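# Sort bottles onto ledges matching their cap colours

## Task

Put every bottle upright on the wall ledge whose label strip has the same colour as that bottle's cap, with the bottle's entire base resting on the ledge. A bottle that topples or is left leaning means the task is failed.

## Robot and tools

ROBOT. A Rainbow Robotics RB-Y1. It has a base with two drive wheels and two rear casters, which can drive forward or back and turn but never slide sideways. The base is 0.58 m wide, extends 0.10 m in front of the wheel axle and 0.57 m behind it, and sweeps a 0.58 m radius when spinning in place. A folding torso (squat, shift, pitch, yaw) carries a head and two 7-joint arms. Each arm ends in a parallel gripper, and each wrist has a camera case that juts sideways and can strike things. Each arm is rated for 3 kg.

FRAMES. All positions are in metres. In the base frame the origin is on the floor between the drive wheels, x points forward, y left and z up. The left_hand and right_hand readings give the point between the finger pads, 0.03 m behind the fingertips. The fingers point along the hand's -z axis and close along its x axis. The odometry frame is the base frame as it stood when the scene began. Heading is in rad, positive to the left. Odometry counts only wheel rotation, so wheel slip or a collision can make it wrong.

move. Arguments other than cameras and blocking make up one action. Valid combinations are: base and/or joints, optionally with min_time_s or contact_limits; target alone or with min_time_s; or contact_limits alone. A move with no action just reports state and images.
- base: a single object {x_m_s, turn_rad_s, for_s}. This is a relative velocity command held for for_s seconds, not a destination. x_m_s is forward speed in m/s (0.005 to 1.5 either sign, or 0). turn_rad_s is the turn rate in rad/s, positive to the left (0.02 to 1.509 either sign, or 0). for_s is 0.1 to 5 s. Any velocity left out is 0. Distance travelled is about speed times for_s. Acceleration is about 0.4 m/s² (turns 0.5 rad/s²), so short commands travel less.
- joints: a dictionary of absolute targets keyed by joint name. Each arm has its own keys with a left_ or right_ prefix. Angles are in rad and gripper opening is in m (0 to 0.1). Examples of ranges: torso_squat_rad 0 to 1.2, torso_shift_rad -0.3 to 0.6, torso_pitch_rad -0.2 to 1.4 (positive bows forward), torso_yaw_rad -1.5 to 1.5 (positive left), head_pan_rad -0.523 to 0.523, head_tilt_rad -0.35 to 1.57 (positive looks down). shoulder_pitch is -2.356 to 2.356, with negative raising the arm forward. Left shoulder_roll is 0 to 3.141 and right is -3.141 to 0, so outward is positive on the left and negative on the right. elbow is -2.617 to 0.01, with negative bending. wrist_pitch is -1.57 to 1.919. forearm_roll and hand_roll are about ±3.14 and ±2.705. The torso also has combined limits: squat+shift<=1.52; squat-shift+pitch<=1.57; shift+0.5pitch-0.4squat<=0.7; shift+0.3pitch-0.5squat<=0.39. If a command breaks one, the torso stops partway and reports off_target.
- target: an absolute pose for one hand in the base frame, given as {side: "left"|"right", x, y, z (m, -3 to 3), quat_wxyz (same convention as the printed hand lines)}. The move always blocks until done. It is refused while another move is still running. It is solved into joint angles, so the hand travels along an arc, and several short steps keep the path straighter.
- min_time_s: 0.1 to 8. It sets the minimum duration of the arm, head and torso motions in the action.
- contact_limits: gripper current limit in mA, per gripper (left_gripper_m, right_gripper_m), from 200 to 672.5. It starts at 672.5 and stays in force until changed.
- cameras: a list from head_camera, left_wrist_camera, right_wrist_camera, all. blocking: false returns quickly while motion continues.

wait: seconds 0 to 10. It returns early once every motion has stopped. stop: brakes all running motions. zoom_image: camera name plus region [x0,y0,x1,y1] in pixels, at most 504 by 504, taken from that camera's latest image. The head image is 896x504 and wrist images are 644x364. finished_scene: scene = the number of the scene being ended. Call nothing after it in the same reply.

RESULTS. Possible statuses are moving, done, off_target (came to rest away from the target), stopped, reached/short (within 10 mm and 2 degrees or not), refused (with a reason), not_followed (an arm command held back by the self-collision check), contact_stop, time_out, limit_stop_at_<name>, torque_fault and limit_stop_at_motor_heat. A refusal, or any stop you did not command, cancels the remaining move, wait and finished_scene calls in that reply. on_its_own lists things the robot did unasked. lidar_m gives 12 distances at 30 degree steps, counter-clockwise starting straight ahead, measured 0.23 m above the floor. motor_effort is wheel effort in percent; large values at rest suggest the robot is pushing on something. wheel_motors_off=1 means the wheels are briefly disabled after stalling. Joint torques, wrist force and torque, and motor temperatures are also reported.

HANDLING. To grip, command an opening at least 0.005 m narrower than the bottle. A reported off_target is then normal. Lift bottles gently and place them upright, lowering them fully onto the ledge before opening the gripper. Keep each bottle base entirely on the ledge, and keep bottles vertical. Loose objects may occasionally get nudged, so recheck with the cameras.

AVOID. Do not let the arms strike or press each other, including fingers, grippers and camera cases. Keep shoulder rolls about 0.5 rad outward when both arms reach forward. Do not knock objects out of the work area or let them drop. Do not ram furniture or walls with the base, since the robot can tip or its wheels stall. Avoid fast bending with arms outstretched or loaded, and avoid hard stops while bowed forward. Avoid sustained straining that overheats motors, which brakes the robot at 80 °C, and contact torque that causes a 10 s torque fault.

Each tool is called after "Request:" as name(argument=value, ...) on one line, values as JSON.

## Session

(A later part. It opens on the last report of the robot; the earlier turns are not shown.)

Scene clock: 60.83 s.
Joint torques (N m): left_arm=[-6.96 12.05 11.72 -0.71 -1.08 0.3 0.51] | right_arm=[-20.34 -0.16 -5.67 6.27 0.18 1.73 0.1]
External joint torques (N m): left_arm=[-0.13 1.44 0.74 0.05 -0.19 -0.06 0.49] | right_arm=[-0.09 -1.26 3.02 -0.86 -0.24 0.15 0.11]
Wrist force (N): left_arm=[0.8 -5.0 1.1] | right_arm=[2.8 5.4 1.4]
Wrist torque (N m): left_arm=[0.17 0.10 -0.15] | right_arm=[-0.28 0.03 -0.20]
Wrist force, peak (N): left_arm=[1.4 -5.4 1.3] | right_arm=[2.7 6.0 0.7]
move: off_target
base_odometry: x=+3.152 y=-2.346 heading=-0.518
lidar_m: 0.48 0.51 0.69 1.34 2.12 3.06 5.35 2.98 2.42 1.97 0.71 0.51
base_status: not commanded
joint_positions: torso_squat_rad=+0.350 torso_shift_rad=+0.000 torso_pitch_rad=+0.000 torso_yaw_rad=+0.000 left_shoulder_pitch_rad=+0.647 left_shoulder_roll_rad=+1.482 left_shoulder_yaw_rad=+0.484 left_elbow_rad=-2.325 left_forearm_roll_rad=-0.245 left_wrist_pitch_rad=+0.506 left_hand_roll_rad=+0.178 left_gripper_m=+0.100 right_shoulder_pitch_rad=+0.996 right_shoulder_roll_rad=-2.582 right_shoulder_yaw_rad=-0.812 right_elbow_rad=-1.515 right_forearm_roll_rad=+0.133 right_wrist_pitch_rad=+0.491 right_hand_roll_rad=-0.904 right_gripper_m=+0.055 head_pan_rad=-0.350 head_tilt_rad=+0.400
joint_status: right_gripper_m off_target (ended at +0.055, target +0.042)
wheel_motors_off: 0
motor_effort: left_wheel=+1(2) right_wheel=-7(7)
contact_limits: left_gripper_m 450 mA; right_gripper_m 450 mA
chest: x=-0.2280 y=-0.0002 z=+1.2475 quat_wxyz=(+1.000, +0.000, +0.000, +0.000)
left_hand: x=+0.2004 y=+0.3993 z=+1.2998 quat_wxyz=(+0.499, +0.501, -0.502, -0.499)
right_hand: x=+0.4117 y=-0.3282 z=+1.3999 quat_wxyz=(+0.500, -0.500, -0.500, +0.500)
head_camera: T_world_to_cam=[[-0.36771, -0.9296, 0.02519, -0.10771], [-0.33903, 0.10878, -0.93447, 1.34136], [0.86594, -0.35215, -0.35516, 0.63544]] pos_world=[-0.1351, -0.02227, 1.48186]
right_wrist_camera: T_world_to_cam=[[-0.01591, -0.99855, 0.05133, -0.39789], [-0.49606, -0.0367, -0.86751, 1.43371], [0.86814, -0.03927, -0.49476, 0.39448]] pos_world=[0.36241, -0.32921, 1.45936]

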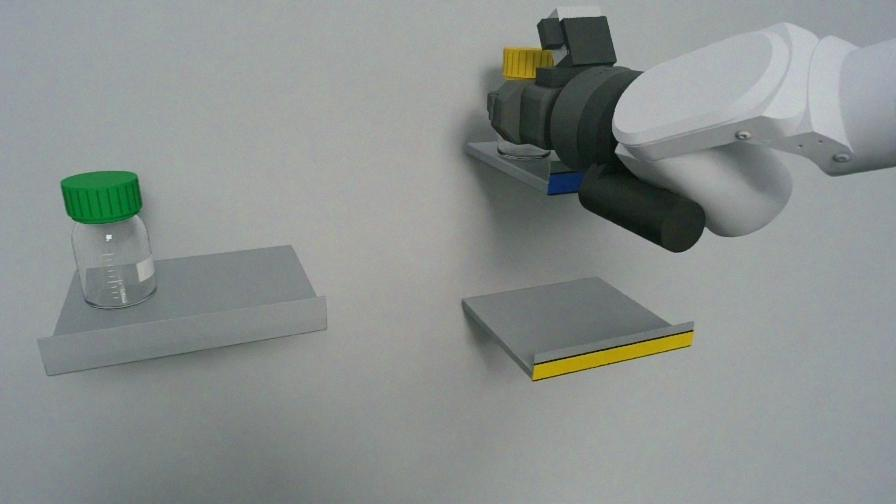

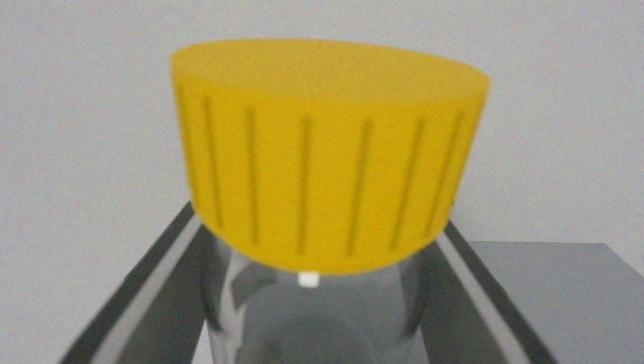

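Request:
move(target={"side": "right", "x": 0.412, "y": -0.330, "z": 1.44, "quat_wxyz": [0.5, -0.5, -0.5, 0.5]}, min_time_s=0.8, cameras=["head_camera"])

Request:
move(target={"side": "right", "x": 0.34, "y": -0.345, "z": 1.44, "quat_wxyz": [0.5, -0.5, -0.5, 0.5]}, min_time_s=0.8, cameras=[])

Request:
move(target={"side": "right", "x": 0.245, "y": -0.37, "z": 1.42, "quat_wxyz": [0.5, -0.5, -0.5, 0.5]}, min_time_s=1.0, cameras=["head_camera"])

Scene clock: 62.97 s.
Joint torques (N m): left_arm=[-7 11.59 11.48 -1.1 -1.02 0.29 0.47] | right_arm=[-20.95 -1.02 -5.73 7.73 0.32 1.66 0.18]
External joint torques (N m): left_arm=[-0.17 0.98 0.5 -0.34 -0.14 -0.07 0.46] | right_arm=[-1.01 -0.9 2.59 0.07 -0.01 0.16 0.19]
Wrist force (N): left_arm=[0.7 -5.1 1.1] | right_arm=[2.1 6.6 0.7]
Wrist torque (N m): left_arm=[0.18 0.09 -0.16] | right_arm=[-0.33 -0.08 -0.22]
Wrist force, peak (N): left_arm=[1.1 -5.5 1.2] | right_arm=[3.4 7.1 0.4]
move: done
base_odometry: x=+3.152 y=-2.346 heading=-0.518
lidar_m: 0.49 0.51 0.69 1.34 2.12 3.06 5.35 2.98 2.42 1.97 0.71 0.51
base_status: not commanded
joint_positions: torso_squat_rad=+0.350 torso_shift_rad=+0.000 torso_pitch_rad=+0.000 torso_yaw_rad=+0.000 left_shoulder_pitch_rad=+0.647 left_shoulder_roll_rad=+1.482 left_shoulder_yaw_rad=+0.484 left_elbow_rad=-2.325 left_forearm_roll_rad=-0.245 left_wrist_pitch_rad=+0.506 left_hand_roll_rad=+0.178 left_gripper_m=+0.100 right_shoulder_pitch_rad=+0.891 right_shoulder_roll_rad=-2.593 right_shoulder_yaw_rad=-0.759 right_elbow_rad=-1.457 right_forearm_roll_rad=+0.027 right_wrist_pitch_rad=+0.393 right_hand_roll_rad=-0.843 right_gripper_m=+0.055 head_pan_rad=-0.350 head_tilt_rad=+0.400
joint_status: all done
wheel_motors_off: 0
motor_effort: left_wheel=+1(2) right_wheel=-6(8)
contact_limits: left_gripper_m 450 mA; right_gripper_m 450 mA
chest: x=-0.2280 y=-0.0002 z=+1.2475 quat_wxyz=(+1.000, +0.000, +0.000, +0.000)
left_hand: x=+0.2004 y=+0.3993 z=+1.2998 quat_wxyz=(+0.499, +0.501, -0.502, -0.499)
right_hand: x=+0.4119 y=-0.3300 z=+1.4401 quat_wxyz=(+0.499, -0.500, -0.501, +0.500)
right_hand_status: reached (checked arc that bows 2 mm and turns the hand up to 1 deg, planned for 0.8 s): 0 mm and 0.1 deg off.
head_camera: T_world_to_cam=[[-0.36771, -0.9296, 0.02519, -0.10771], [-0.33903, 0.10878, -0.93447, 1.34136], [0.86594, -0.35215, -0.35516, 0.63544]] pos_world=[-0.1351, -0.02227, 1.48186]

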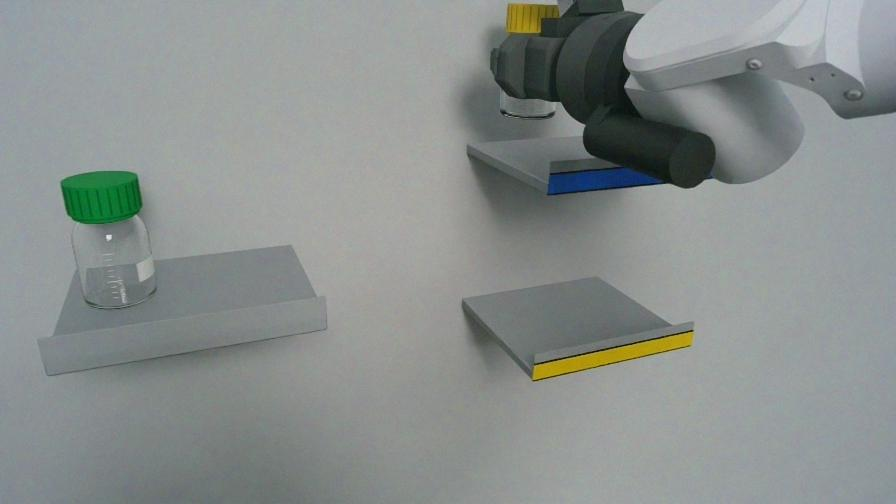

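Scene clock: 64.10 s.
Joint torques (N m): left_arm=[-6.98 11.75 11.65 -0.96 -1.07 0.22 0.42] | right_arm=[-16.84 -6.57 -7.22 5.93 0.78 1.19 -0.13]
External joint torques (N m): left_arm=[-0.16 1.15 0.67 -0.2 -0.18 -0.14 0.4] | right_arm=[-1.33 -1.16 2.59 -0.46 0.15 0.03 -0.12]
Wrist force (N): left_arm=[1.0 -5.6 1.0] | right_arm=[2.7 6.5 -0.1]
Wrist torque (N m): left_arm=[0.24 0.12 -0.15] | right_arm=[-0.27 0.00 -0.22]
Wrist force, peak (N): left_arm=[1.1 -5.6 0.9] | right_arm=[4.9 6.3 0.3]
move: done
base_odometry: x=+3.152 y=-2.346 heading=-0.518
lidar_m: 0.48 0.51 0.70 1.34 2.12 3.06 5.35 2.98 2.42 1.97 0.71 0.51
base_status: not commanded
joint_positions: torso_squat_rad=+0.350 torso_shift_rad=+0.000 torso_pitch_rad=+0.000 torso_yaw_rad=+0.000 left_shoulder_pitch_rad=+0.647 left_shoulder_roll_rad=+1.482 left_shoulder_yaw_rad=+0.484 left_elbow_rad=-2.325 left_forearm_roll_rad=-0.245 left_wrist_pitch_rad=+0.506 left_hand_roll_rad=+0.178 left_gripper_m=+0.100 right_shoulder_pitch_rad=+0.670 right_shoulder_roll_rad=-2.323 right_shoulder_yaw_rad=-0.661 right_elbow_rad=-1.813 right_forearm_roll_rad=-0.054 right_wrist_pitch_rad=+0.488 right_hand_roll_rad=-0.616 right_gripper_m=+0.055 head_pan_rad=-0.350 head_tilt_rad=+0.400
joint_status: all done
wheel_motors_off: 0
motor_effort: left_wheel=+2(2) right_wheel=-6(8)
contact_limits: left_gripper_m 450 mA; right_gripper_m 450 mA
chest: x=-0.2280 y=-0.0002 z=+1.2475 quat_wxyz=(+1.000, +0.000, +0.000, +0.000)
left_hand: x=+0.2004 y=+0.3992 z=+1.2998 quat_wxyz=(+0.499, +0.501, -0.502, -0.499)
right_hand: x=+0.3403 y=-0.3450 z=+1.4394 quat_wxyz=(+0.498, -0.500, -0.502, +0.500)
right_hand_status: reached (checked arc that bows 16 mm and turns the hand up to 2 deg, planned for 0.8 s): 1 mm and 0.3 deg off.

Scene clock: 65.43 s.
Joint torques (N m): left_arm=[-6.83 11.99 12.17 -0.97 -0.98 0.22 0.48] | right_arm=[-10.33 -12.39 -11.34 3.11 1.28 0.05 -0.2]
External joint torques (N m): left_arm=[0 1.38 1.19 -0.21 -0.09 -0.14 0.47] | right_arm=[-0.66 -1.24 -0.42 -0.09 0.19 0.17 -0.2]
Wrist force (N): left_arm=[1.0 -5.2 1.2] | right_arm=[2.0 6.4 -0.2]
Wrist torque (N m): left_arm=[0.18 0.13 -0.14] | right_arm=[-0.25 -0.06 -0.20]
Wrist force, peak (N): left_arm=[1.2 -5.4 1.1] | right_arm=[2.9 7.7 0.6]
move: done
base_odometry: x=+3.152 y=-2.346 heading=-0.518
lidar_m: 0.48 0.51 0.69 1.34 2.12 3.06 5.35 2.98 2.41 1.96 0.71 0.51
base_status: not commanded
joint_positions: torso_squat_rad=+0.350 torso_shift_rad=+0.000 torso_pitch_rad=+0.000 torso_yaw_rad=+0.000 left_shoulder_pitch_rad=+0.647 left_shoulder_roll_rad=+1.482 left_shoulder_yaw_rad=+0.484 left_elbow_rad=-2.325 left_forearm_roll_rad=-0.245 left_wrist_pitch_rad=+0.506 left_hand_roll_rad=+0.178 left_gripper_m=+0.100 right_shoulder_pitch_rad=+0.498 right_shoulder_roll_rad=-1.797 right_shoulder_yaw_rad=-0.703 right_elbow_rad=-2.191 right_forearm_roll_rad=-0.370 right_wrist_pitch_rad=+0.594 right_hand_roll_rad=+0.058 right_gripper_m=+0.055 head_pan_rad=-0.350 head_tilt_rad=+0.400
joint_status: all done
wheel_motors_off: 0
motor_effort: left_wheel=+2(2) right_wheel=-7(8)
contact_limits: left_gripper_m 450 mA; right_gripper_m 450 mA
chest: x=-0.2280 y=-0.0003 z=+1.2475 quat_wxyz=(+1.000, +0.000, +0.000, +0.000)
left_hand: x=+0.2004 y=+0.3992 z=+1.2999 quat_wxyz=(+0.499, +0.501, -0.502, -0.499)
right_hand: x=+0.2450 y=-0.3699 z=+1.4196 quat_wxyz=(+0.499, -0.501, -0.501, +0.499)
right_hand_status: reached (checked arc that bows 19 mm and turns the hand up to 2 deg, planned for 1.0 s): 0 mm and 0.2 deg off.
head_camera: T_world_to_cam=[[-0.36774, -0.92959, 0.0251, -0.10768], [-0.33899, 0.10887, -0.93447, 1.34139], [0.86594, -0.35215, -0.35516, 0.63541]] pos_world=[-0.1351, -0.02237, 1.48186]

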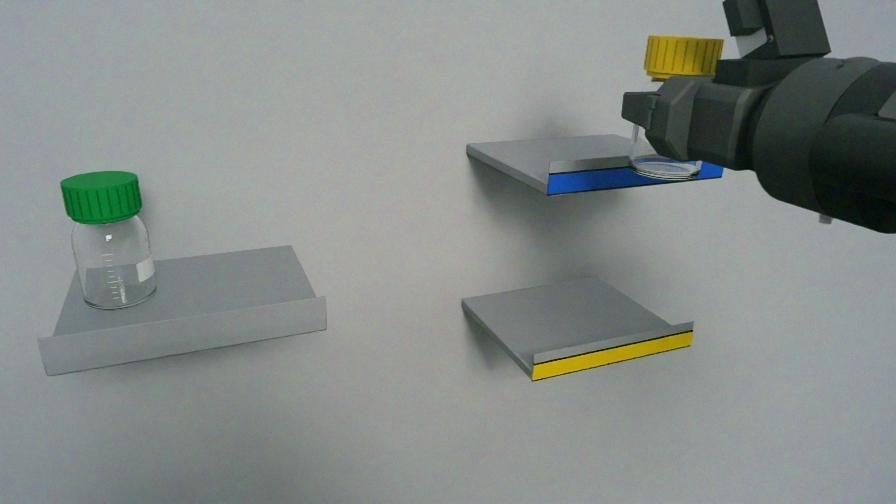

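Request:
move(target={"side": "right", "x": 0.235, "y": -0.39, "z": 1.32, "quat_wxyz": [0.5, -0.5, -0.5, 0.5]}, min_time_s=0.8, cameras=[])

Request:
move(target={"side": "right", "x": 0.245, "y": -0.40, "z": 1.231, "quat_wxyz": [0.5, -0.5, -0.5, 0.5]}, min_time_s=0.8, cameras=["head_camera", "right_wrist_camera"])

Scene clock: 67.20 s.
Joint torques (N m): left_arm=[-7.48 11.82 11.96 -0.8 -0.97 0.25 0.53] | right_arm=[-10.89 -13.71 -9.94 0.51 1.02 0.52 -0.02]
External joint torques (N m): left_arm=[-0.65 1.21 0.98 -0.04 -0.09 -0.11 0.52] | right_arm=[-1.99 -0.86 1.29 -0.01 0.06 0.07 -0.01]
Wrist force (N): left_arm=[1.0 -5.1 1.3] | right_arm=[3.2 5.9 0.0]
Wrist torque (N m): left_arm=[0.18 0.13 -0.14] | right_arm=[-0.20 0.08 -0.07]
Wrist force, peak (N): left_arm=[1.0 -5.5 1.0] | right_arm=[2.4 7.8 0.7]
move: done
base_odometry: x=+3.152 y=-2.346 heading=-0.518
lidar_m: 0.49 0.51 0.70 1.35 2.12 3.05 5.35 2.97 2.42 1.96 0.71 0.52
base_status: not commanded
joint_positions: torso_squat_rad=+0.350 torso_shift_rad=+0.000 torso_pitch_rad=+0.000 torso_yaw_rad=+0.000 left_shoulder_pitch_rad=+0.647 left_shoulder_roll_rad=+1.482 left_shoulder_yaw_rad=+0.484 left_elbow_rad=-2.325 left_forearm_roll_rad=-0.245 left_wrist_pitch_rad=+0.506 left_hand_roll_rad=+0.178 left_gripper_m=+0.100 right_shoulder_pitch_rad=+0.423 right_shoulder_roll_rad=-1.643 right_shoulder_yaw_rad=-0.317 right_elbow_rad=-2.241 right_forearm_roll_rad=+0.168 right_wrist_pitch_rad=+0.563 right_hand_roll_rad=-0.227 right_gripper_m=+0.055 head_pan_rad=-0.350 head_tilt_rad=+0.400
joint_status: all done
wheel_motors_off: 0
motor_effort: left_wheel=+2(2) right_wheel=-7(8)
contact_limits: left_gripper_m 450 mA; right_gripper_m 450 mA
chest: x=-0.2280 y=-0.0002 z=+1.2475 quat_wxyz=(+1.000, +0.000, +0.000, +0.000)
left_hand: x=+0.2004 y=+0.3992 z=+1.2998 quat_wxyz=(+0.499, +0.501, -0.502, -0.499)
right_hand: x=+0.2350 y=-0.3898 z=+1.3198 quat_wxyz=(+0.500, -0.499, -0.500, +0.501)
right_hand_status: reached (checked arc that bows 9 mm and turns the hand up to 2 deg, planned for 0.8 s): 0 mm and 0.2 deg off.

Scene clock: 68.37 s.
Joint torques (N m): left_arm=[-6.78 11.94 11.53 -0.9 -0.96 0.2 0.54] | right_arm=[-10.64 -16.61 -10.44 -2.44 0.74 0.48 -0.08]
External joint torques (N m): left_arm=[0.04 1.33 0.55 -0.14 -0.07 -0.15 0.53] | right_arm=[-1.23 -1.62 0.91 0.17 -0.1 -0.05 -0.07]
Wrist force (N): left_arm=[0.8 -5.0 1.2] | right_arm=[3.3 6.6 0.1]
Wrist torque (N m): left_arm=[0.19 0.08 -0.15] | right_arm=[-0.29 0.07 -0.04]
Wrist force, peak (N): left_arm=[1.2 -5.5 1.0] | right_arm=[2.5 8.1 -0.4]
move: done
base_odometry: x=+3.152 y=-2.346 heading=-0.518
lidar_m: 0.49 0.51 0.70 1.34 2.12 3.05 5.35 2.98 2.42 1.97 0.71 0.51
base_status: not commanded
joint_positions: torso_squat_rad=+0.350 torso_shift_rad=+0.000 torso_pitch_rad=+0.000 torso_yaw_rad=+0.000 left_shoulder_pitch_rad=+0.647 left_shoulder_roll_rad=+1.482 left_shoulder_yaw_rad=+0.484 left_elbow_rad=-2.325 left_forearm_roll_rad=-0.245 left_wrist_pitch_rad=+0.506 left_hand_roll_rad=+0.178 left_gripper_m=+0.100 right_shoulder_pitch_rad=+0.179 right_shoulder_roll_rad=-1.394 right_shoulder_yaw_rad=+0.090 right_elbow_rad=-2.111 right_forearm_roll_rad=+0.519 right_wrist_pitch_rad=+0.506 right_hand_roll_rad=-0.271 right_gripper_m=+0.055 head_pan_rad=-0.350 head_tilt_rad=+0.400
joint_status: all done
wheel_motors_off: 0
motor_effort: left_wheel=+2(2) right_wheel=-7(8)
contact_limits: left_gripper_m 450 mA; right_gripper_m 450 mA
chest: x=-0.2280 y=-0.0002 z=+1.2475 quat_wxyz=(+1.000, +0.000, +0.000, +0.000)
left_hand: x=+0.2004 y=+0.3992 z=+1.2999 quat_wxyz=(+0.499, +0.501, -0.502, -0.499)
right_hand: x=+0.2449 y=-0.4001 z=+1.2307 quat_wxyz=(+0.500, -0.500, -0.500, +0.500)
right_hand_status: reached (checked arc that bows 14 mm and turns the hand up to 2 deg, planned for 0.8 s): 0 mm and 0.1 deg off.
head_camera: T_world_to_cam=[[-0.36774, -0.92959, 0.0251, -0.10768], [-0.33899, 0.10887, -0.93447, 1.34139], [0.86594, -0.35215, -0.35516, 0.63541]] pos_world=[-0.1351, -0.02237, 1.48186]
right_wrist_camera: T_world_to_cam=[[-0.01726, -0.99852, 0.05148, -0.46337], [-0.4973, -0.03609, -0.86682, 1.20119], [0.8674, -0.04056, -0.49595, 0.45383]] pos_world=[0.19571, -0.40092, 1.29015]

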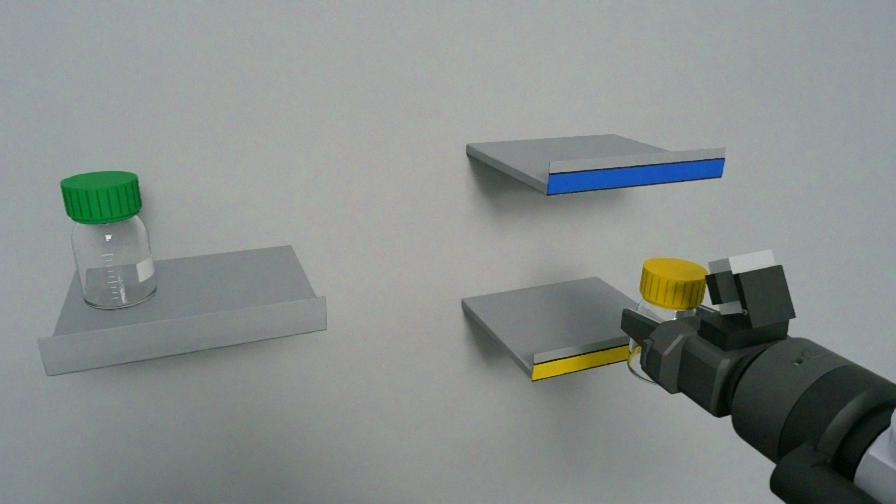

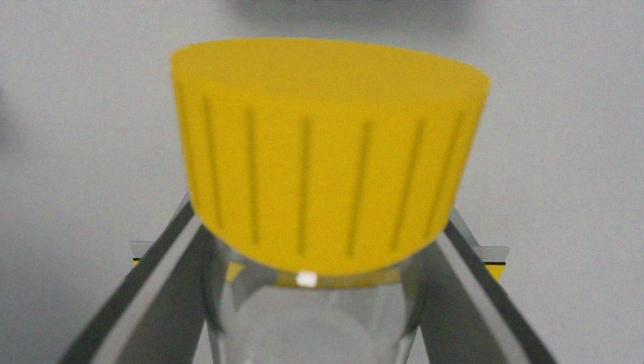

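Request:
move(target={"side": "right", "x": 0.285, "y": -0.40, "z": 1.232, "quat_wxyz": [0.5, -0.5, -0.5, 0.5]}, min_time_s=0.5, cameras=["head_camera", "right_wrist_camera"])

Request:
zoom_image(camera="head_camera", region=[450, 120, 800, 420])

Scene clock: 69.90 s.
Joint torques (N m): left_arm=[-7.23 11.78 11.95 -0.86 -1.09 0.3 0.35] | right_arm=[-12.27 -17.11 -10.11 -2.66 0.9 0.46 0.1]
External joint torques (N m): left_arm=[-0.4 1.17 0.97 -0.1 -0.21 -0.06 0.33] | right_arm=[-0.42 -1.09 1.68 -0.01 0.09 0.09 0.11]
Wrist force (N): left_arm=[0.9 -5.4 0.9] | right_arm=[3.1 7.2 0.8]
Wrist torque (N m): left_arm=[0.20 0.11 -0.16] | right_arm=[-0.40 0.06 -0.21]
Wrist force, peak (N): left_arm=[1.5 -5.5 1.2] | right_arm=[2.7 8.2 -0.3]
move: done
base_odometry: x=+3.152 y=-2.346 heading=-0.518
lidar_m: 0.48 0.51 0.69 1.34 2.11 3.05 5.35 2.98 2.42 1.97 0.70 0.51
base_status: not commanded
joint_positions: torso_squat_rad=+0.350 torso_shift_rad=+0.000 torso_pitch_rad=+0.000 torso_yaw_rad=+0.000 left_shoulder_pitch_rad=+0.647 left_shoulder_roll_rad=+1.482 left_shoulder_yaw_rad=+0.484 left_elbow_rad=-2.325 left_forearm_roll_rad=-0.245 left_wrist_pitch_rad=+0.506 left_hand_roll_rad=+0.178 left_gripper_m=+0.100 right_shoulder_pitch_rad=-0.074 right_shoulder_roll_rad=-1.352 right_shoulder_yaw_rad=+0.258 right_elbow_rad=-1.961 right_forearm_roll_rad=+0.442 right_wrist_pitch_rad=+0.471 right_hand_roll_rad=-0.188 right_gripper_m=+0.055 head_pan_rad=-0.350 head_tilt_rad=+0.400
joint_status: all done
wheel_motors_off: 0
motor_effort: left_wheel=+2(3) right_wheel=-7(8)
contact_limits: left_gripper_m 450 mA; right_gripper_m 450 mA
chest: x=-0.2280 y=-0.0002 z=+1.2475 quat_wxyz=(+1.000, +0.000, +0.000, +0.000)
left_hand: x=+0.2004 y=+0.3992 z=+1.2998 quat_wxyz=(+0.499, +0.501, -0.502, -0.499)
right_hand: x=+0.2849 y=-0.4001 z=+1.2320 quat_wxyz=(+0.500, -0.500, -0.500, +0.500)
right_hand_status: reached (checked arc that bows 10 mm and turns the hand up to 1 deg, planned for 0.6 s): 0 mm and 0.0 deg off.
head_camera: T_world_to_cam=[[-0.36771, -0.9296, 0.02519, -0.1078], [-0.33903, 0.10878, -0.93447, 1.34138], [0.86594, -0.35215, -0.35516, 0.63541]] pos_world=[-0.1351, -0.02237, 1.48186]
right_wrist_camera: T_world_to_cam=[[-0.01685, -0.99852, 0.05166, -0.46307], [-0.49641, -0.0365, -0.86732, 1.22235], [0.86793, -0.04026, -0.49506, 0.41866]] pos_world=[0.23561, -0.40092, 1.29136]

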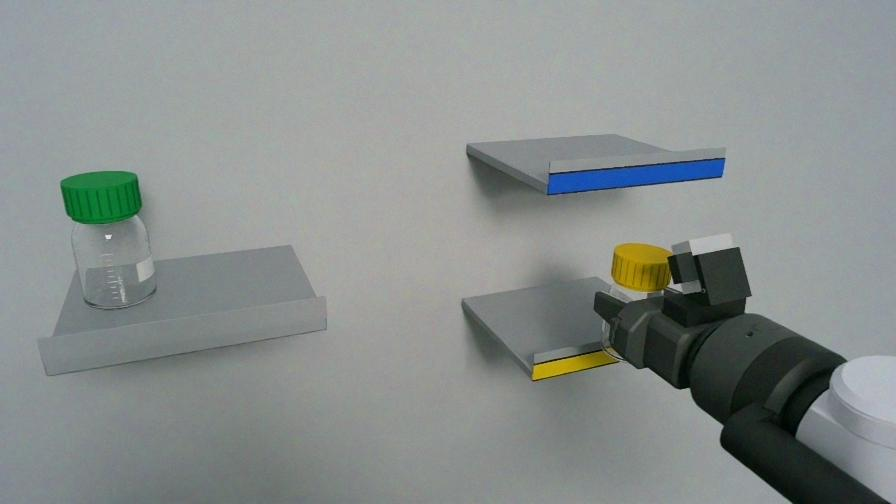

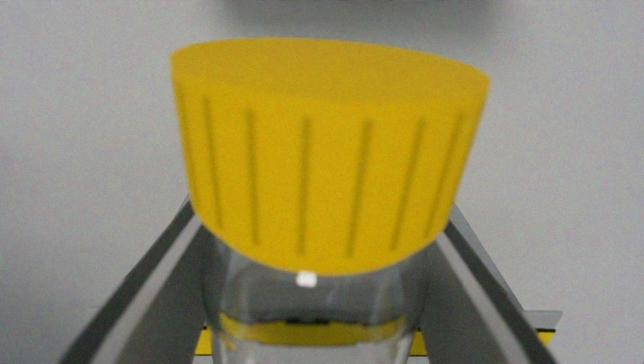

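Scaled by 1.440 from the camera's image (finer frame: 1280x720).

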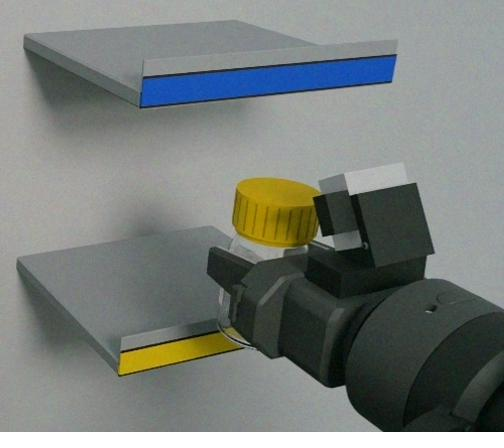

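Request:
move(target={"side": "right", "x": 0.31, "y": -0.40, "z": 1.235, "quat_wxyz": [0.5, -0.5, -0.5, 0.5]}, min_time_s=0.5, cameras=[])

Request:
move(target={"side": "right", "x": 0.335, "y": -0.40, "z": 1.235, "quat_wxyz": [0.5, -0.5, -0.5, 0.5]}, min_time_s=0.5, cameras=[])

Request:
move(target={"side": "right", "x": 0.36, "y": -0.40, "z": 1.235, "quat_wxyz": [0.5, -0.5, -0.5, 0.5]}, min_time_s=0.5, cameras=["head_camera"])

Request:
zoom_image(camera="head_camera", region=[450, 120, 800, 420])

Scene clock: 72.37 s.
Joint torques (N m): left_arm=[-6.91 11.65 11.65 -0.81 -1.06 0.19 0.37] | right_arm=[-14.3 -17.48 -9.95 -2.79 0.86 0.43 -0.2]
External joint torques (N m): left_arm=[-0.09 1.04 0.67 -0.05 -0.17 -0.17 0.35] | right_arm=[-0.95 -1.19 2 -0.1 0.09 0.17 -0.19]
Wrist force (N): left_arm=[1.0 -5.1 1.1] | right_arm=[3.0 6.5 0.6]
Wrist torque (N m): left_arm=[0.18 0.12 -0.15] | right_arm=[-0.26 0.09 -0.19]
Wrist force, peak (N): left_arm=[0.8 -5.6 1.3] | right_arm=[7.0 -1.2 10.0]
move: done
base_odometry: x=+3.152 y=-2.346 heading=-0.518
lidar_m: 0.49 0.50 0.69 1.34 2.12 3.05 5.35 2.98 2.42 1.96 0.71 0.51
base_status: not commanded
joint_positions: torso_squat_rad=+0.350 torso_shift_rad=+0.000 torso_pitch_rad=+0.000 torso_yaw_rad=+0.000 left_shoulder_pitch_rad=+0.647 left_shoulder_roll_rad=+1.482 left_shoulder_yaw_rad=+0.484 left_elbow_rad=-2.325 left_forearm_roll_rad=-0.245 left_wrist_pitch_rad=+0.506 left_hand_roll_rad=+0.178 left_gripper_m=+0.100 right_shoulder_pitch_rad=-0.212 right_shoulder_roll_rad=-1.318 right_shoulder_yaw_rad=+0.339 right_elbow_rad=-1.863 right_forearm_roll_rad=+0.389 right_wrist_pitch_rad=+0.442 right_hand_roll_rad=-0.131 right_gripper_m=+0.055 head_pan_rad=-0.350 head_tilt_rad=+0.400
joint_status: all done
wheel_motors_off: 0
motor_effort: left_wheel=+2(3) right_wheel=-8(9)
contact_limits: left_gripper_m 450 mA; right_gripper_m 450 mA
chest: x=-0.2280 y=-0.0002 z=+1.2475 quat_wxyz=(+1.000, +0.000, +0.000, +0.000)
left_hand: x=+0.2004 y=+0.3992 z=+1.2998 quat_wxyz=(+0.499, +0.501, -0.502, -0.499)
right_hand: x=+0.3096 y=-0.4000 z=+1.2351 quat_wxyz=(+0.500, -0.500, -0.500, +0.500)
right_hand_status: reached (checked arc that bows 5 mm and turns the hand up to 1 deg, planned for 0.5 s): 0 mm and 0.0 deg off.

Scene clock: 73.67 s.
Joint torques (N m): left_arm=[-7.2 11.96 11.94 -1.08 -0.95 0.14 0.35] | right_arm=[-15.57 -17.79 -9.24 -2.63 0.79 0.2 0.01]
External joint torques (N m): left_arm=[-0.37 1.35 0.96 -0.32 -0.06 -0.22 0.34] | right_arm=[-0.69 -1.49 2.72 0.25 0.07 0.05 0.02]
Wrist force (N): left_arm=[0.8 -5.2 1.1] | right_arm=[3.2 5.8 0.4]
Wrist torque (N m): left_arm=[0.20 0.10 -0.16] | right_arm=[-0.17 0.05 -0.25]
Wrist force, peak (N): left_arm=[1.3 -5.7 1.1] | right_arm=[-2.2 -13.2 5.4]
move: done
base_odometry: x=+3.152 y=-2.346 heading=-0.518
lidar_m: 0.49 0.51 0.69 1.34 2.11 3.05 5.36 2.98 2.42 1.97 0.70 0.51
base_status: not commanded
joint_positions: torso_squat_rad=+0.350 torso_shift_rad=+0.000 torso_pitch_rad=+0.000 torso_yaw_rad=+0.000 left_shoulder_pitch_rad=+0.647 left_shoulder_roll_rad=+1.482 left_shoulder_yaw_rad=+0.484 left_elbow_rad=-2.325 left_forearm_roll_rad=-0.245 left_wrist_pitch_rad=+0.506 left_hand_roll_rad=+0.178 left_gripper_m=+0.100 right_shoulder_pitch_rad=-0.336 right_shoulder_roll_rad=-1.267 right_shoulder_yaw_rad=+0.409 right_elbow_rad=-1.751 right_forearm_roll_rad=+0.351 right_wrist_pitch_rad=+0.406 right_hand_roll_rad=-0.075 right_gripper_m=+0.055 head_pan_rad=-0.350 head_tilt_rad=+0.400
joint_status: all done
wheel_motors_off: 0
motor_effort: left_wheel=+2(3) right_wheel=-8(9)
contact_limits: left_gripper_m 450 mA; right_gripper_m 450 mA
chest: x=-0.2280 y=-0.0002 z=+1.2475 quat_wxyz=(+1.000, +0.000, +0.000, +0.000)
left_hand: x=+0.2004 y=+0.3992 z=+1.2998 quat_wxyz=(+0.499, +0.501, -0.502, -0.499)
right_hand: x=+0.3346 y=-0.4001 z=+1.2351 quat_wxyz=(+0.500, -0.500, -0.500, +0.500)
right_hand_status: reached (checked arc that bows 5 mm and turns the hand up to 1 deg, planned for 0.5 s): 0 mm and 0.0 deg off.

Scene clock: 74.50 s.
Joint torques (N m): left_arm=[-7.41 11.66 11.46 -0.99 -1.02 0.36 0.46] | right_arm=[-17.51 -17.21 -9.88 -2.83 0.7 0.03 0.04]
External joint torques (N m): left_arm=[-0.59 1.05 0.48 -0.23 -0.13 0 0.45] | right_arm=[-1.11 -1.03 1.94 0.24 0.04 -0.02 0.04]
Wrist force (N): left_arm=[0.9 -5.1 1.2] | right_arm=[2.1 6.3 0.5]
Wrist torque (N m): left_arm=[0.17 0.09 -0.15] | right_arm=[-0.23 0.03 -0.21]
Wrist force, peak (N): left_arm=[1.1 -5.5 1.3] | right_arm=[4.0 7.3 -0.7]
move: done
base_odometry: x=+3.152 y=-2.346 heading=-0.518
lidar_m: 0.49 0.51 0.70 1.34 2.12 3.06 5.35 2.98 2.41 1.97 0.71 0.51
base_status: not commanded
joint_positions: torso_squat_rad=+0.350 torso_shift_rad=+0.000 torso_pitch_rad=+0.000 torso_yaw_rad=+0.000 left_shoulder_pitch_rad=+0.647 left_shoulder_roll_rad=+1.482 left_shoulder_yaw_rad=+0.484 left_elbow_rad=-2.325 left_forearm_roll_rad=-0.245 left_wrist_pitch_rad=+0.506 left_hand_roll_rad=+0.178 left_gripper_m=+0.100 right_shoulder_pitch_rad=-0.449 right_shoulder_roll_rad=-1.212 right_shoulder_yaw_rad=+0.467 right_elbow_rad=-1.630 right_forearm_roll_rad=+0.321 right_wrist_pitch_rad=+0.364 right_hand_roll_rad=-0.026 right_gripper_m=+0.055 head_pan_rad=-0.350 head_tilt_rad=+0.400
joint_status: all done
wheel_motors_off: 0
motor_effort: left_wheel=+3(3) right_wheel=-7(9)
contact_limits: left_gripper_m 450 mA; right_gripper_m 450 mA
chest: x=-0.2280 y=-0.0002 z=+1.2475 quat_wxyz=(+1.000, +0.000, +0.000, +0.000)
left_hand: x=+0.2004 y=+0.3992 z=+1.2998 quat_wxyz=(+0.499, +0.501, -0.502, -0.499)
right_hand: x=+0.3597 y=-0.4000 z=+1.2350 quat_wxyz=(+0.500, -0.500, -0.500, +0.500)
right_hand_status: reached (checked arc that bows 5 mm and turns the hand up to 1 deg, planned for 0.5 s): 0 mm and 0.0 deg off.
head_camera: T_world_to_cam=[[-0.36771, -0.9296, 0.02519, -0.1078], [-0.33903, 0.10878, -0.93447, 1.34138], [0.86594, -0.35215, -0.35516, 0.63541]] pos_world=[-0.1351, -0.02237, 1.48186]

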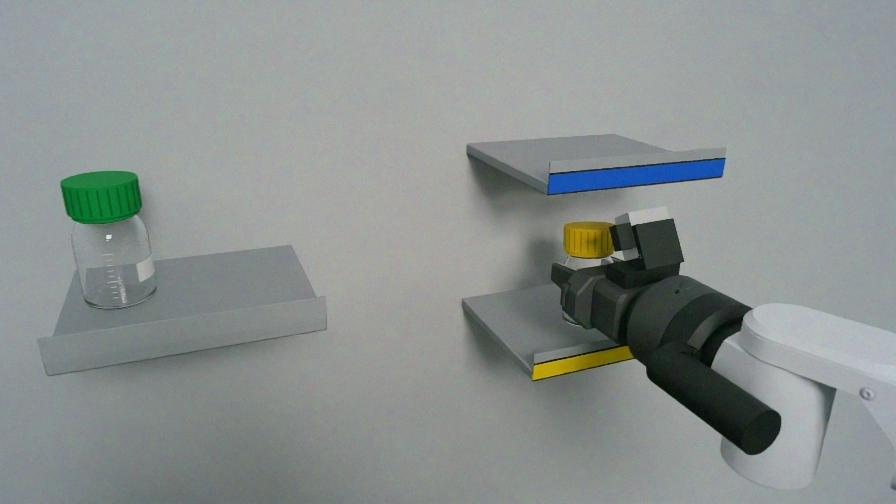

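Scaled by 1.440 from the camera's image (finer frame: 1280x720).

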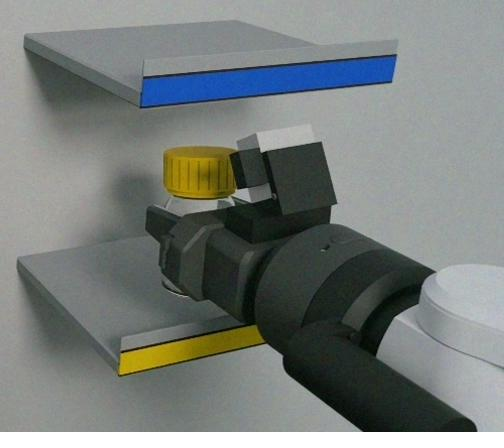

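Request:
move(target={"side": "right", "x": 0.386, "y": -0.40, "z": 1.233, "quat_wxyz": [0.5, -0.5, -0.5, 0.5]}, min_time_s=0.5, cameras=[])

Request:
move(target={"side": "right", "x": 0.386, "y": -0.40, "z": 1.216, "quat_wxyz": [0.5, -0.5, -0.5, 0.5]}, min_time_s=0.5, cameras=["head_camera"])

Request:
zoom_image(camera="head_camera", region=[450, 120, 800, 420])

Scene clock: 76.57 s.
Joint torques (N m): left_arm=[-7.37 11.88 11.76 -0.89 -0.84 0.22 0.53] | right_arm=[-18.47 -17.82 -8.41 -3.19 0.41 0.01 0.13]
External joint torques (N m): left_arm=[-0.54 1.27 0.78 -0.13 0.04 -0.14 0.52] | right_arm=[-0.48 -1.9 3.06 0.18 -0.15 0.04 0.14]
Wrist force (N): left_arm=[1.0 -5.0 1.0] | right_arm=[2.4 7.0 -0.1]
Wrist torque (N m): left_arm=[0.17 0.11 -0.16] | right_arm=[-0.35 0.00 -0.29]
Wrist force, peak (N): left_arm=[0.9 -5.5 1.2] | right_arm=[4.0 7.9 0.5]
move: done
base_odometry: x=+3.152 y=-2.346 heading=-0.518
lidar_m: 0.48 0.51 0.70 1.34 2.12 3.06 5.35 2.98 2.42 1.97 0.70 0.51
base_status: not commanded
joint_positions: torso_squat_rad=+0.350 torso_shift_rad=+0.000 torso_pitch_rad=+0.000 torso_yaw_rad=+0.000 left_shoulder_pitch_rad=+0.647 left_shoulder_roll_rad=+1.482 left_shoulder_yaw_rad=+0.484 left_elbow_rad=-2.325 left_forearm_roll_rad=-0.245 left_wrist_pitch_rad=+0.506 left_hand_roll_rad=+0.178 left_gripper_m=+0.100 right_shoulder_pitch_rad=-0.554 right_shoulder_roll_rad=-1.146 right_shoulder_yaw_rad=+0.516 right_elbow_rad=-1.489 right_forearm_roll_rad=+0.307 right_wrist_pitch_rad=+0.311 right_hand_roll_rad=+0.016 right_gripper_m=+0.055 head_pan_rad=-0.350 head_tilt_rad=+0.400
joint_status: all done
wheel_motors_off: 0
motor_effort: left_wheel=+2(3) right_wheel=-8(9)
contact_limits: left_gripper_m 450 mA; right_gripper_m 450 mA
chest: x=-0.2280 y=-0.0002 z=+1.2475 quat_wxyz=(+1.000, +0.000, +0.000, +0.000)
left_hand: x=+0.2004 y=+0.3992 z=+1.2998 quat_wxyz=(+0.499, +0.501, -0.502, -0.499)
right_hand: x=+0.3856 y=-0.4000 z=+1.2330 quat_wxyz=(+0.500, -0.500, -0.500, +0.500)
right_hand_status: reached (checked arc that bows 6 mm and turns the hand up to 1 deg, planned for 0.5 s): 0 mm and 0.0 deg off.

Scene clock: 77.40 s.
Joint torques (N m): left_arm=[-6.9 11.61 11.91 -0.86 -1.05 0.27 0.5] | right_arm=[-10.87 -15.55 -7.54 0.3 0.04 1.08 0.01]
External joint torques (N m): left_arm=[-0.07 1 0.93 -0.1 -0.17 -0.09 0.49] | right_arm=[7.08 0.28 3.72 4.15 -0.49 1.1 0.01]
Wrist force (N): left_arm=[0.9 -5.2 1.3] | right_arm=[7.8 -5.5 3.6]
Wrist torque (N m): left_arm=[0.19 0.10 -0.15] | right_arm=[-0.48 0.01 -0.32]
Wrist force, peak (N): left_arm=[1.4 -5.4 1.5] | right_arm=[7.8 -7.0 4.4]
move: done
base_odometry: x=+3.152 y=-2.346 heading=-0.518
lidar_m: 0.49 0.51 0.70 1.34 2.12 3.05 5.35 2.97 2.41 1.96 0.70 0.51
base_status: not commanded
joint_positions: torso_squat_rad=+0.350 torso_shift_rad=+0.000 torso_pitch_rad=+0.000 torso_yaw_rad=+0.000 left_shoulder_pitch_rad=+0.647 left_shoulder_roll_rad=+1.482 left_shoulder_yaw_rad=+0.484 left_elbow_rad=-2.325 left_forearm_roll_rad=-0.245 left_wrist_pitch_rad=+0.506 left_hand_roll_rad=+0.178 left_gripper_m=+0.100 right_shoulder_pitch_rad=-0.523 right_shoulder_roll_rad=-1.102 right_shoulder_yaw_rad=+0.488 right_elbow_rad=-1.468 right_forearm_roll_rad=+0.361 right_wrist_pitch_rad=+0.292 right_hand_roll_rad=+0.011 right_gripper_m=+0.055 head_pan_rad=-0.350 head_tilt_rad=+0.400
joint_status: all done
wheel_motors_off: 0
motor_effort: left_wheel=+3(3) right_wheel=-8(9)
contact_limits: left_gripper_m 450 mA; right_gripper_m 450 mA
chest: x=-0.2282 y=-0.0001 z=+1.2475 quat_wxyz=(+1.000, +0.000, +0.000, +0.000)
left_hand: x=+0.2002 y=+0.3994 z=+1.2999 quat_wxyz=(+0.499, +0.501, -0.502, -0.499)
right_hand: x=+0.3853 y=-0.3996 z=+1.2174 quat_wxyz=(+0.501, -0.500, -0.499, +0.501)
right_hand_status: reached (checked arc that bows 1 mm and turns the hand up to 0 deg, planned for 0.5 s): 2 mm and 0.1 deg off.
head_camera: T_world_to_cam=[[-0.36774, -0.92958, 0.02528, -0.10783], [-0.33869, 0.10857, -0.93461, 1.34154], [0.86606, -0.35226, -0.35477, 0.63509]] pos_world=[-0.1353, -0.02217, 1.48186]

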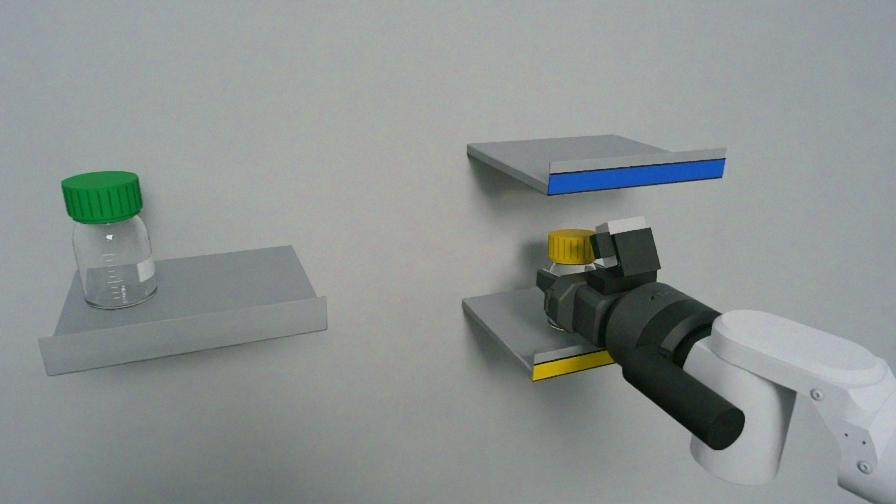

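Scaled by 1.440 from the camera's image (finer frame: 1280x720).

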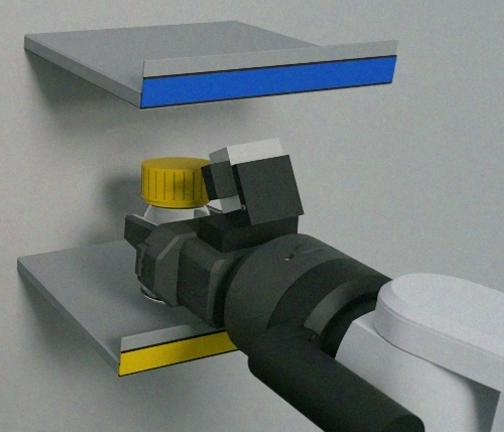

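Request:
move(target={"side": "right", "x": 0.386, "y": -0.40, "z": 1.218, "quat_wxyz": [0.5, -0.5, -0.5, 0.5]}, min_time_s=0.4, cameras=[])

Request:
move(joints={"right_gripper_m": 0.1}, cameras=["head_camera", "right_wrist_camera"])

Scene clock: 79.17 s.
Joint torques (N m): left_arm=[-6.93 11.65 11.9 -1.11 -1.01 0.35 0.57] | right_arm=[-15.27 -15.48 -9.51 -1.37 0.42 0.35 0.07]
External joint torques (N m): left_arm=[-0.1 1.03 0.92 -0.35 -0.12 0 0.56] | right_arm=[2.72 0.35 1.69 2.51 -0.09 0.37 0.08]
Wrist force (N): left_arm=[1.1 -5.1 1.2] | right_arm=[4.2 1.5 2.5]
Wrist torque (N m): left_arm=[0.18 0.11 -0.15] | right_arm=[-0.32 -0.07 -0.13]
Wrist force, peak (N): left_arm=[1.1 -5.5 1.1] | right_arm=[8.2 -5.5 4.2]
move: done
base_odometry: x=+3.152 y=-2.346 heading=-0.518
lidar_m: 0.48 0.51 0.69 1.33 2.12 3.06 5.35 2.98 2.42 1.97 0.70 0.51
base_status: not commanded
joint_positions: torso_squat_rad=+0.350 torso_shift_rad=+0.000 torso_pitch_rad=+0.000 torso_yaw_rad=+0.000 left_shoulder_pitch_rad=+0.647 left_shoulder_roll_rad=+1.482 left_shoulder_yaw_rad=+0.484 left_elbow_rad=-2.325 left_forearm_roll_rad=-0.245 left_wrist_pitch_rad=+0.506 left_hand_roll_rad=+0.178 left_gripper_m=+0.100 right_shoulder_pitch_rad=-0.525 right_shoulder_roll_rad=-1.099 right_shoulder_yaw_rad=+0.485 right_elbow_rad=-1.463 right_forearm_roll_rad=+0.364 right_wrist_pitch_rad=+0.287 right_hand_roll_rad=+0.010 right_gripper_m=+0.055 head_pan_rad=-0.350 head_tilt_rad=+0.400
joint_status: all done
wheel_motors_off: 0
motor_effort: left_wheel=+2(3) right_wheel=-9(9)
contact_limits: left_gripper_m 450 mA; right_gripper_m 450 mA
chest: x=-0.2282 y=-0.0001 z=+1.2475 quat_wxyz=(+1.000, +0.000, +0.000, +0.000)
left_hand: x=+0.2002 y=+0.3994 z=+1.2999 quat_wxyz=(+0.499, +0.501, -0.502, -0.499)
right_hand: x=+0.3860 y=-0.3999 z=+1.2185 quat_wxyz=(+0.500, -0.500, -0.500, +0.500)
right_hand_status: reached (checked arc that bows 0 mm and turns the hand up to 0 deg, planned for 0.4 s): 0 mm and 0.0 deg off.

Scene clock: 80.17 s.
Joint torques (N m): left_arm=[-6.85 11.86 11.76 -1 -0.97 0.24 0.42] | right_arm=[-16.19 -16.04 -9.65 -3.17 0.42 0.3 -0.08]
External joint torques (N m): left_arm=[-0.02 1.25 0.78 -0.24 -0.08 -0.12 0.4] | right_arm=[1.8 -0.21 1.55 0.71 -0.09 0.32 -0.07]
Wrist force (N): left_arm=[0.9 -4.8 1.2] | right_arm=[2.9 4.9 -0.1]
Wrist torque (N m): left_arm=[0.14 0.11 -0.14] | right_arm=[-0.31 0.07 -0.11]
Wrist force, peak (N): left_arm=[1.1 -5.5 1.0] | right_arm=[3.3 5.8 0.6]
move: done
base_odometry: x=+3.152 y=-2.346 heading=-0.518
lidar_m: 0.49 0.51 0.69 1.34 2.12 3.05 5.35 2.99 2.42 1.96 0.72 0.51
base_status: not commanded
joint_positions: torso_squat_rad=+0.350 torso_shift_rad=+0.000 torso_pitch_rad=+0.000 torso_yaw_rad=+0.000 left_shoulder_pitch_rad=+0.647 left_shoulder_roll_rad=+1.482 left_shoulder_yaw_rad=+0.484 left_elbow_rad=-2.325 left_forearm_roll_rad=-0.245 left_wrist_pitch_rad=+0.506 left_hand_roll_rad=+0.178 left_gripper_m=+0.100 right_shoulder_pitch_rad=-0.525 right_shoulder_roll_rad=-1.099 right_shoulder_yaw_rad=+0.485 right_elbow_rad=-1.463 right_forearm_roll_rad=+0.364 right_wrist_pitch_rad=+0.287 right_hand_roll_rad=+0.010 right_gripper_m=+0.100 head_pan_rad=-0.350 head_tilt_rad=+0.400
joint_status: all done
wheel_motors_off: 0
motor_effort: left_wheel=+2(3) right_wheel=-7(9)
contact_limits: left_gripper_m 450 mA; right_gripper_m 450 mA
chest: x=-0.2282 y=-0.0001 z=+1.2475 quat_wxyz=(+1.000, +0.000, +0.000, +0.000)
left_hand: x=+0.2002 y=+0.3993 z=+1.2999 quat_wxyz=(+0.499, +0.501, -0.502, -0.499)
right_hand: x=+0.3861 y=-0.4000 z=+1.2183 quat_wxyz=(+0.500, -0.500, -0.500, +0.500)
head_camera: T_world_to_cam=[[-0.36776, -0.92958, 0.02523, -0.10775], [-0.33875, 0.10865, -0.93458, 1.34149], [0.86603, -0.35224, -0.35485, 0.63521]] pos_world=[-0.1353, -0.02217, 1.48186]
right_wrist_camera: T_world_to_cam=[[-0.01682, -0.99852, 0.05174, -0.46077], [-0.4961, -0.03659, -0.8675, 1.26073], [0.86811, -0.04026, -0.49474, 0.32367]] pos_world=[0.33671, -0.40092, 1.27766]

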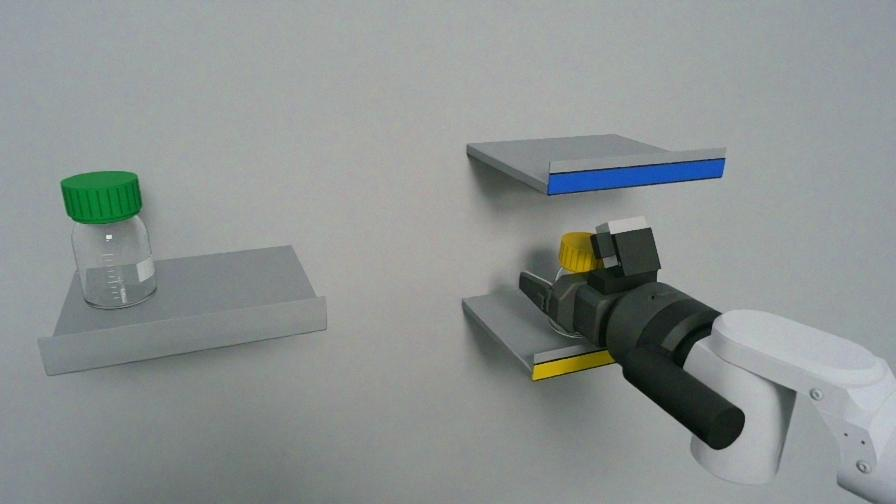

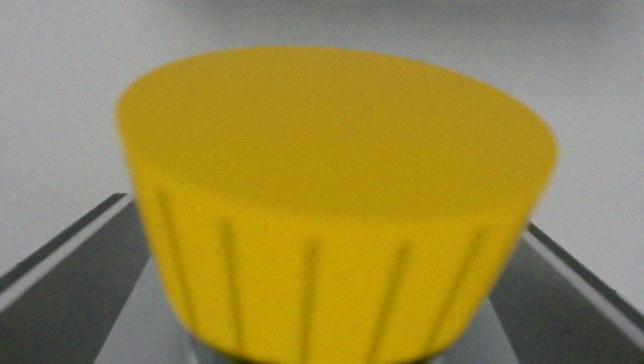

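Request:
move(base={"x_m_s": -0.15, "for_s": 0.9333}, cameras=["head_camera", "right_wrist_camera"])

Request:
zoom_image(camera="head_camera", region=[400, 130, 700, 380])

Scene clock: 83.33 s.
Joint torques (N m): left_arm=[-7.06 11.68 11.77 -0.83 -0.98 0.22 0.6] | right_arm=[-16.47 -16.32 -9.44 -3.29 0.44 0.15 -0.01]
External joint torques (N m): left_arm=[-0.24 1.07 0.79 -0.07 -0.09 -0.14 0.58] | right_arm=[1.52 -0.49 1.75 0.59 -0.08 0.17 0]
Wrist force (N): left_arm=[0.8 -5.3 1.0] | right_arm=[2.7 5.6 0.5]
Wrist torque (N m): left_arm=[0.21 0.10 -0.15] | right_arm=[-0.39 0.03 -0.04]
Wrist force, peak (N): left_arm=[1.0 -5.6 1.2] | right_arm=[3.3 5.6 0.3]
move: done
base_odometry: x=+3.030 y=-2.277 heading=-0.519
lidar_m: 0.63 0.65 0.89 1.36 2.07 2.95 5.22 2.87 2.39 2.33 0.90 0.65
base_status: done (sent for 0.93 of 0.93 s)
joint_positions: torso_squat_rad=+0.350 torso_shift_rad=+0.000 torso_pitch_rad=+0.000 torso_yaw_rad=+0.000 left_shoulder_pitch_rad=+0.647 left_shoulder_roll_rad=+1.482 left_shoulder_yaw_rad=+0.484 left_elbow_rad=-2.325 left_forearm_roll_rad=-0.245 left_wrist_pitch_rad=+0.506 left_hand_roll_rad=+0.178 left_gripper_m=+0.100 right_shoulder_pitch_rad=-0.525 right_shoulder_roll_rad=-1.099 right_shoulder_yaw_rad=+0.485 right_elbow_rad=-1.463 right_forearm_roll_rad=+0.364 right_wrist_pitch_rad=+0.287 right_hand_roll_rad=+0.010 right_gripper_m=+0.100 head_pan_rad=-0.350 head_tilt_rad=+0.400
joint_status: not commanded
wheel_motors_off: 0
motor_effort: left_wheel=-3(27) right_wheel=+2(30)
contact_limits: left_gripper_m 450 mA; right_gripper_m 450 mA
chest: x=-0.2280 y=-0.0002 z=+1.2475 quat_wxyz=(+1.000, +0.000, +0.000, +0.000)
left_hand: x=+0.2003 y=+0.3993 z=+1.2998 quat_wxyz=(+0.499, +0.501, -0.502, -0.499)
right_hand: x=+0.3862 y=-0.4001 z=+1.2180 quat_wxyz=(+0.500, -0.500, -0.500, +0.500)
head_camera: T_world_to_cam=[[-0.36768, -0.92961, 0.02527, -0.10783], [-0.33898, 0.10867, -0.9345, 1.34141], [0.86597, -0.35216, -0.35507, 0.63532]] pos_world=[-0.1351, -0.02227, 1.48186]
right_wrist_camera: T_world_to_cam=[[-0.01682, -0.99853, 0.05152, -0.46058], [-0.4964, -0.03639, -0.86733, 1.26062], [0.86793, -0.04016, -0.49506, 0.3239]] pos_world=[0.33691, -0.40102, 1.27746]

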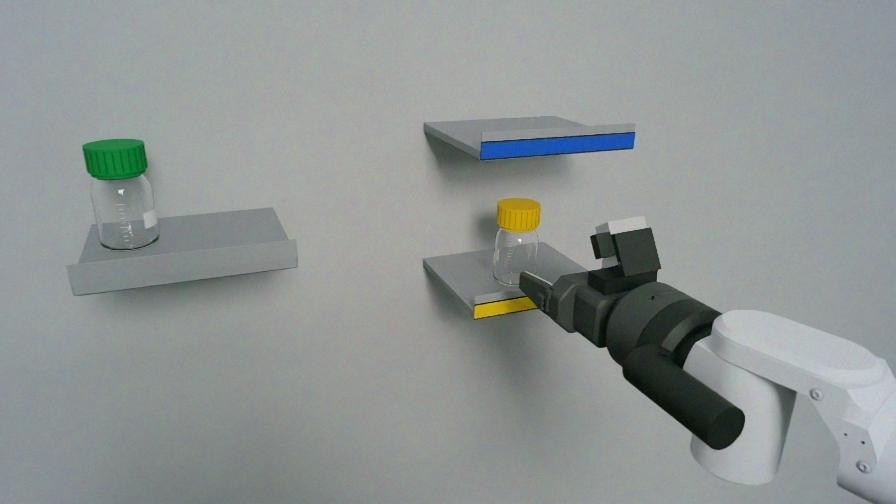

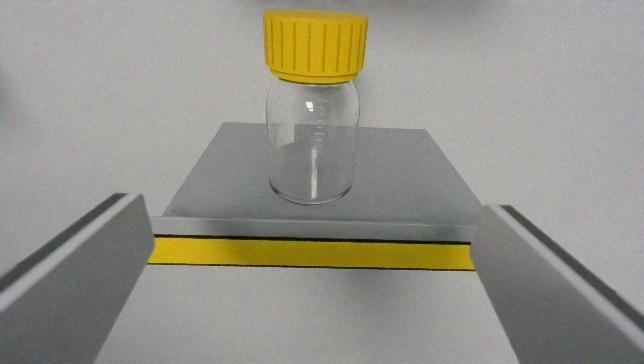

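Scaled by 1.680 from the camera's image (finer frame: 1280x720).

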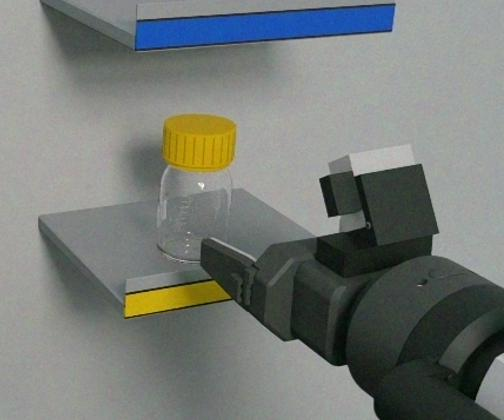

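Request:
move(target={"side": "right", "x": 0.336, "y": -0.40, "z": 1.218, "quat_wxyz": [0.5, -0.5, -0.5, 0.5]}, min_time_s=2.5, cameras=[])

Request:
move(target={"side": "right", "x": 0.236, "y": -0.40, "z": 1.218, "quat_wxyz": [0.5, -0.5, -0.5, 0.5]}, min_time_s=1.0, cameras=[])

Scene clock: 86.73 s.
Joint torques (N m): left_arm=[-7.14 12.13 11.9 -0.85 -1.13 0.25 0.35] | right_arm=[-12.9 -18.08 -11.23 -3.51 0.66 0.25 -0.05]
External joint torques (N m): left_arm=[-0.31 1.52 0.92 -0.1 -0.25 -0.11 0.34] | right_arm=[2.02 -1.95 0.51 -0.03 -0.02 0.12 -0.04]
Wrist force (N): left_arm=[0.9 -5.1 1.1] | right_arm=[3.0 4.4 0.6]
Wrist torque (N m): left_arm=[0.19 0.10 -0.15] | right_arm=[-0.23 0.02 -0.03]
Wrist force, peak (N): left_arm=[1.0 -5.5 1.3] | right_arm=[3.2 6.1 0.7]
move: done
base_odometry: x=+3.030 y=-2.277 heading=-0.519
lidar_m: 0.63 0.66 0.89 1.36 2.07 2.94 5.21 2.87 2.40 2.33 0.90 0.66
base_status: not commanded
joint_positions: torso_squat_rad=+0.350 torso_shift_rad=+0.000 torso_pitch_rad=+0.000 torso_yaw_rad=+0.000 left_shoulder_pitch_rad=+0.647 left_shoulder_roll_rad=+1.482 left_shoulder_yaw_rad=+0.484 left_elbow_rad=-2.325 left_forearm_roll_rad=-0.245 left_wrist_pitch_rad=+0.506 left_hand_roll_rad=+0.178 left_gripper_m=+0.100 right_shoulder_pitch_rad=-0.311 right_shoulder_roll_rad=-1.207 right_shoulder_yaw_rad=+0.389 right_elbow_rad=-1.720 right_forearm_roll_rad=+0.403 right_wrist_pitch_rad=+0.381 right_hand_roll_rad=-0.067 right_gripper_m=+0.100 head_pan_rad=-0.350 head_tilt_rad=+0.400
joint_status: all done
wheel_motors_off: 0
motor_effort: left_wheel=-3(3) right_wheel=+3(4)
contact_limits: left_gripper_m 450 mA; right_gripper_m 450 mA
chest: x=-0.2280 y=-0.0002 z=+1.2475 quat_wxyz=(+1.000, +0.000, +0.000, +0.000)
left_hand: x=+0.2003 y=+0.3993 z=+1.2998 quat_wxyz=(+0.499, +0.501, -0.502, -0.499)
right_hand: x=+0.3361 y=-0.3999 z=+1.2180 quat_wxyz=(+0.500, -0.500, -0.500, +0.500)
right_hand_status: reached (checked arc that bows 11 mm and turns the hand up to 1 deg, planned for 2.5 s): 0 mm and 0.0 deg off.

Scene clock: 88.07 s.
Joint torques (N m): left_arm=[-7.11 11.78 11.76 -0.98 -1.09 0.26 0.43] | right_arm=[-7.15 -15.65 -10.08 -2.76 0.64 0.78 0.12]
External joint torques (N m): left_arm=[-0.28 1.17 0.78 -0.23 -0.2 -0.1 0.42] | right_arm=[1.77 -0.96 1.09 0.18 -0.19 0.15 0.13]
Wrist force (N): left_arm=[0.8 -5.0 1.5] | right_arm=[3.0 5.1 0.5]
Wrist torque (N m): left_arm=[0.17 0.10 -0.15] | right_arm=[-0.29 0.08 0.02]
Wrist force, peak (N): left_arm=[1.0 -5.7 1.2] | right_arm=[2.1 6.1 1.1]
move: done
base_odometry: x=+3.030 y=-2.277 heading=-0.519
lidar_m: 0.62 0.65 0.89 1.36 2.06 2.95 5.21 2.87 2.39 2.33 0.90 0.65
base_status: not commanded
joint_positions: torso_squat_rad=+0.350 torso_shift_rad=+0.000 torso_pitch_rad=+0.000 torso_yaw_rad=+0.000 left_shoulder_pitch_rad=+0.647 left_shoulder_roll_rad=+1.482 left_shoulder_yaw_rad=+0.484 left_elbow_rad=-2.325 left_forearm_roll_rad=-0.245 left_wrist_pitch_rad=+0.506 left_hand_roll_rad=+0.178 left_gripper_m=+0.100 right_shoulder_pitch_rad=+0.221 right_shoulder_roll_rad=-1.376 right_shoulder_yaw_rad=+0.094 right_elbow_rad=-2.122 right_forearm_roll_rad=+0.602 right_wrist_pitch_rad=+0.513 right_hand_roll_rad=-0.321 right_gripper_m=+0.100 head_pan_rad=-0.350 head_tilt_rad=+0.400
joint_status: all done
wheel_motors_off: 0
motor_effort: left_wheel=-4(4) right_wheel=+3(4)
contact_limits: left_gripper_m 450 mA; right_gripper_m 450 mA
chest: x=-0.2280 y=-0.0002 z=+1.2475 quat_wxyz=(+1.000, +0.000, +0.000, +0.000)
left_hand: x=+0.2004 y=+0.3993 z=+1.2998 quat_wxyz=(+0.499, +0.501, -0.502, -0.499)
right_hand: x=+0.2365 y=-0.3999 z=+1.2180 quat_wxyz=(+0.501, -0.500, -0.499, +0.500)
right_hand_status: reached (checked arc that bows 25 mm and turns the hand up to 3 deg, planned for 1.0 s): 1 mm and 0.1 deg off.


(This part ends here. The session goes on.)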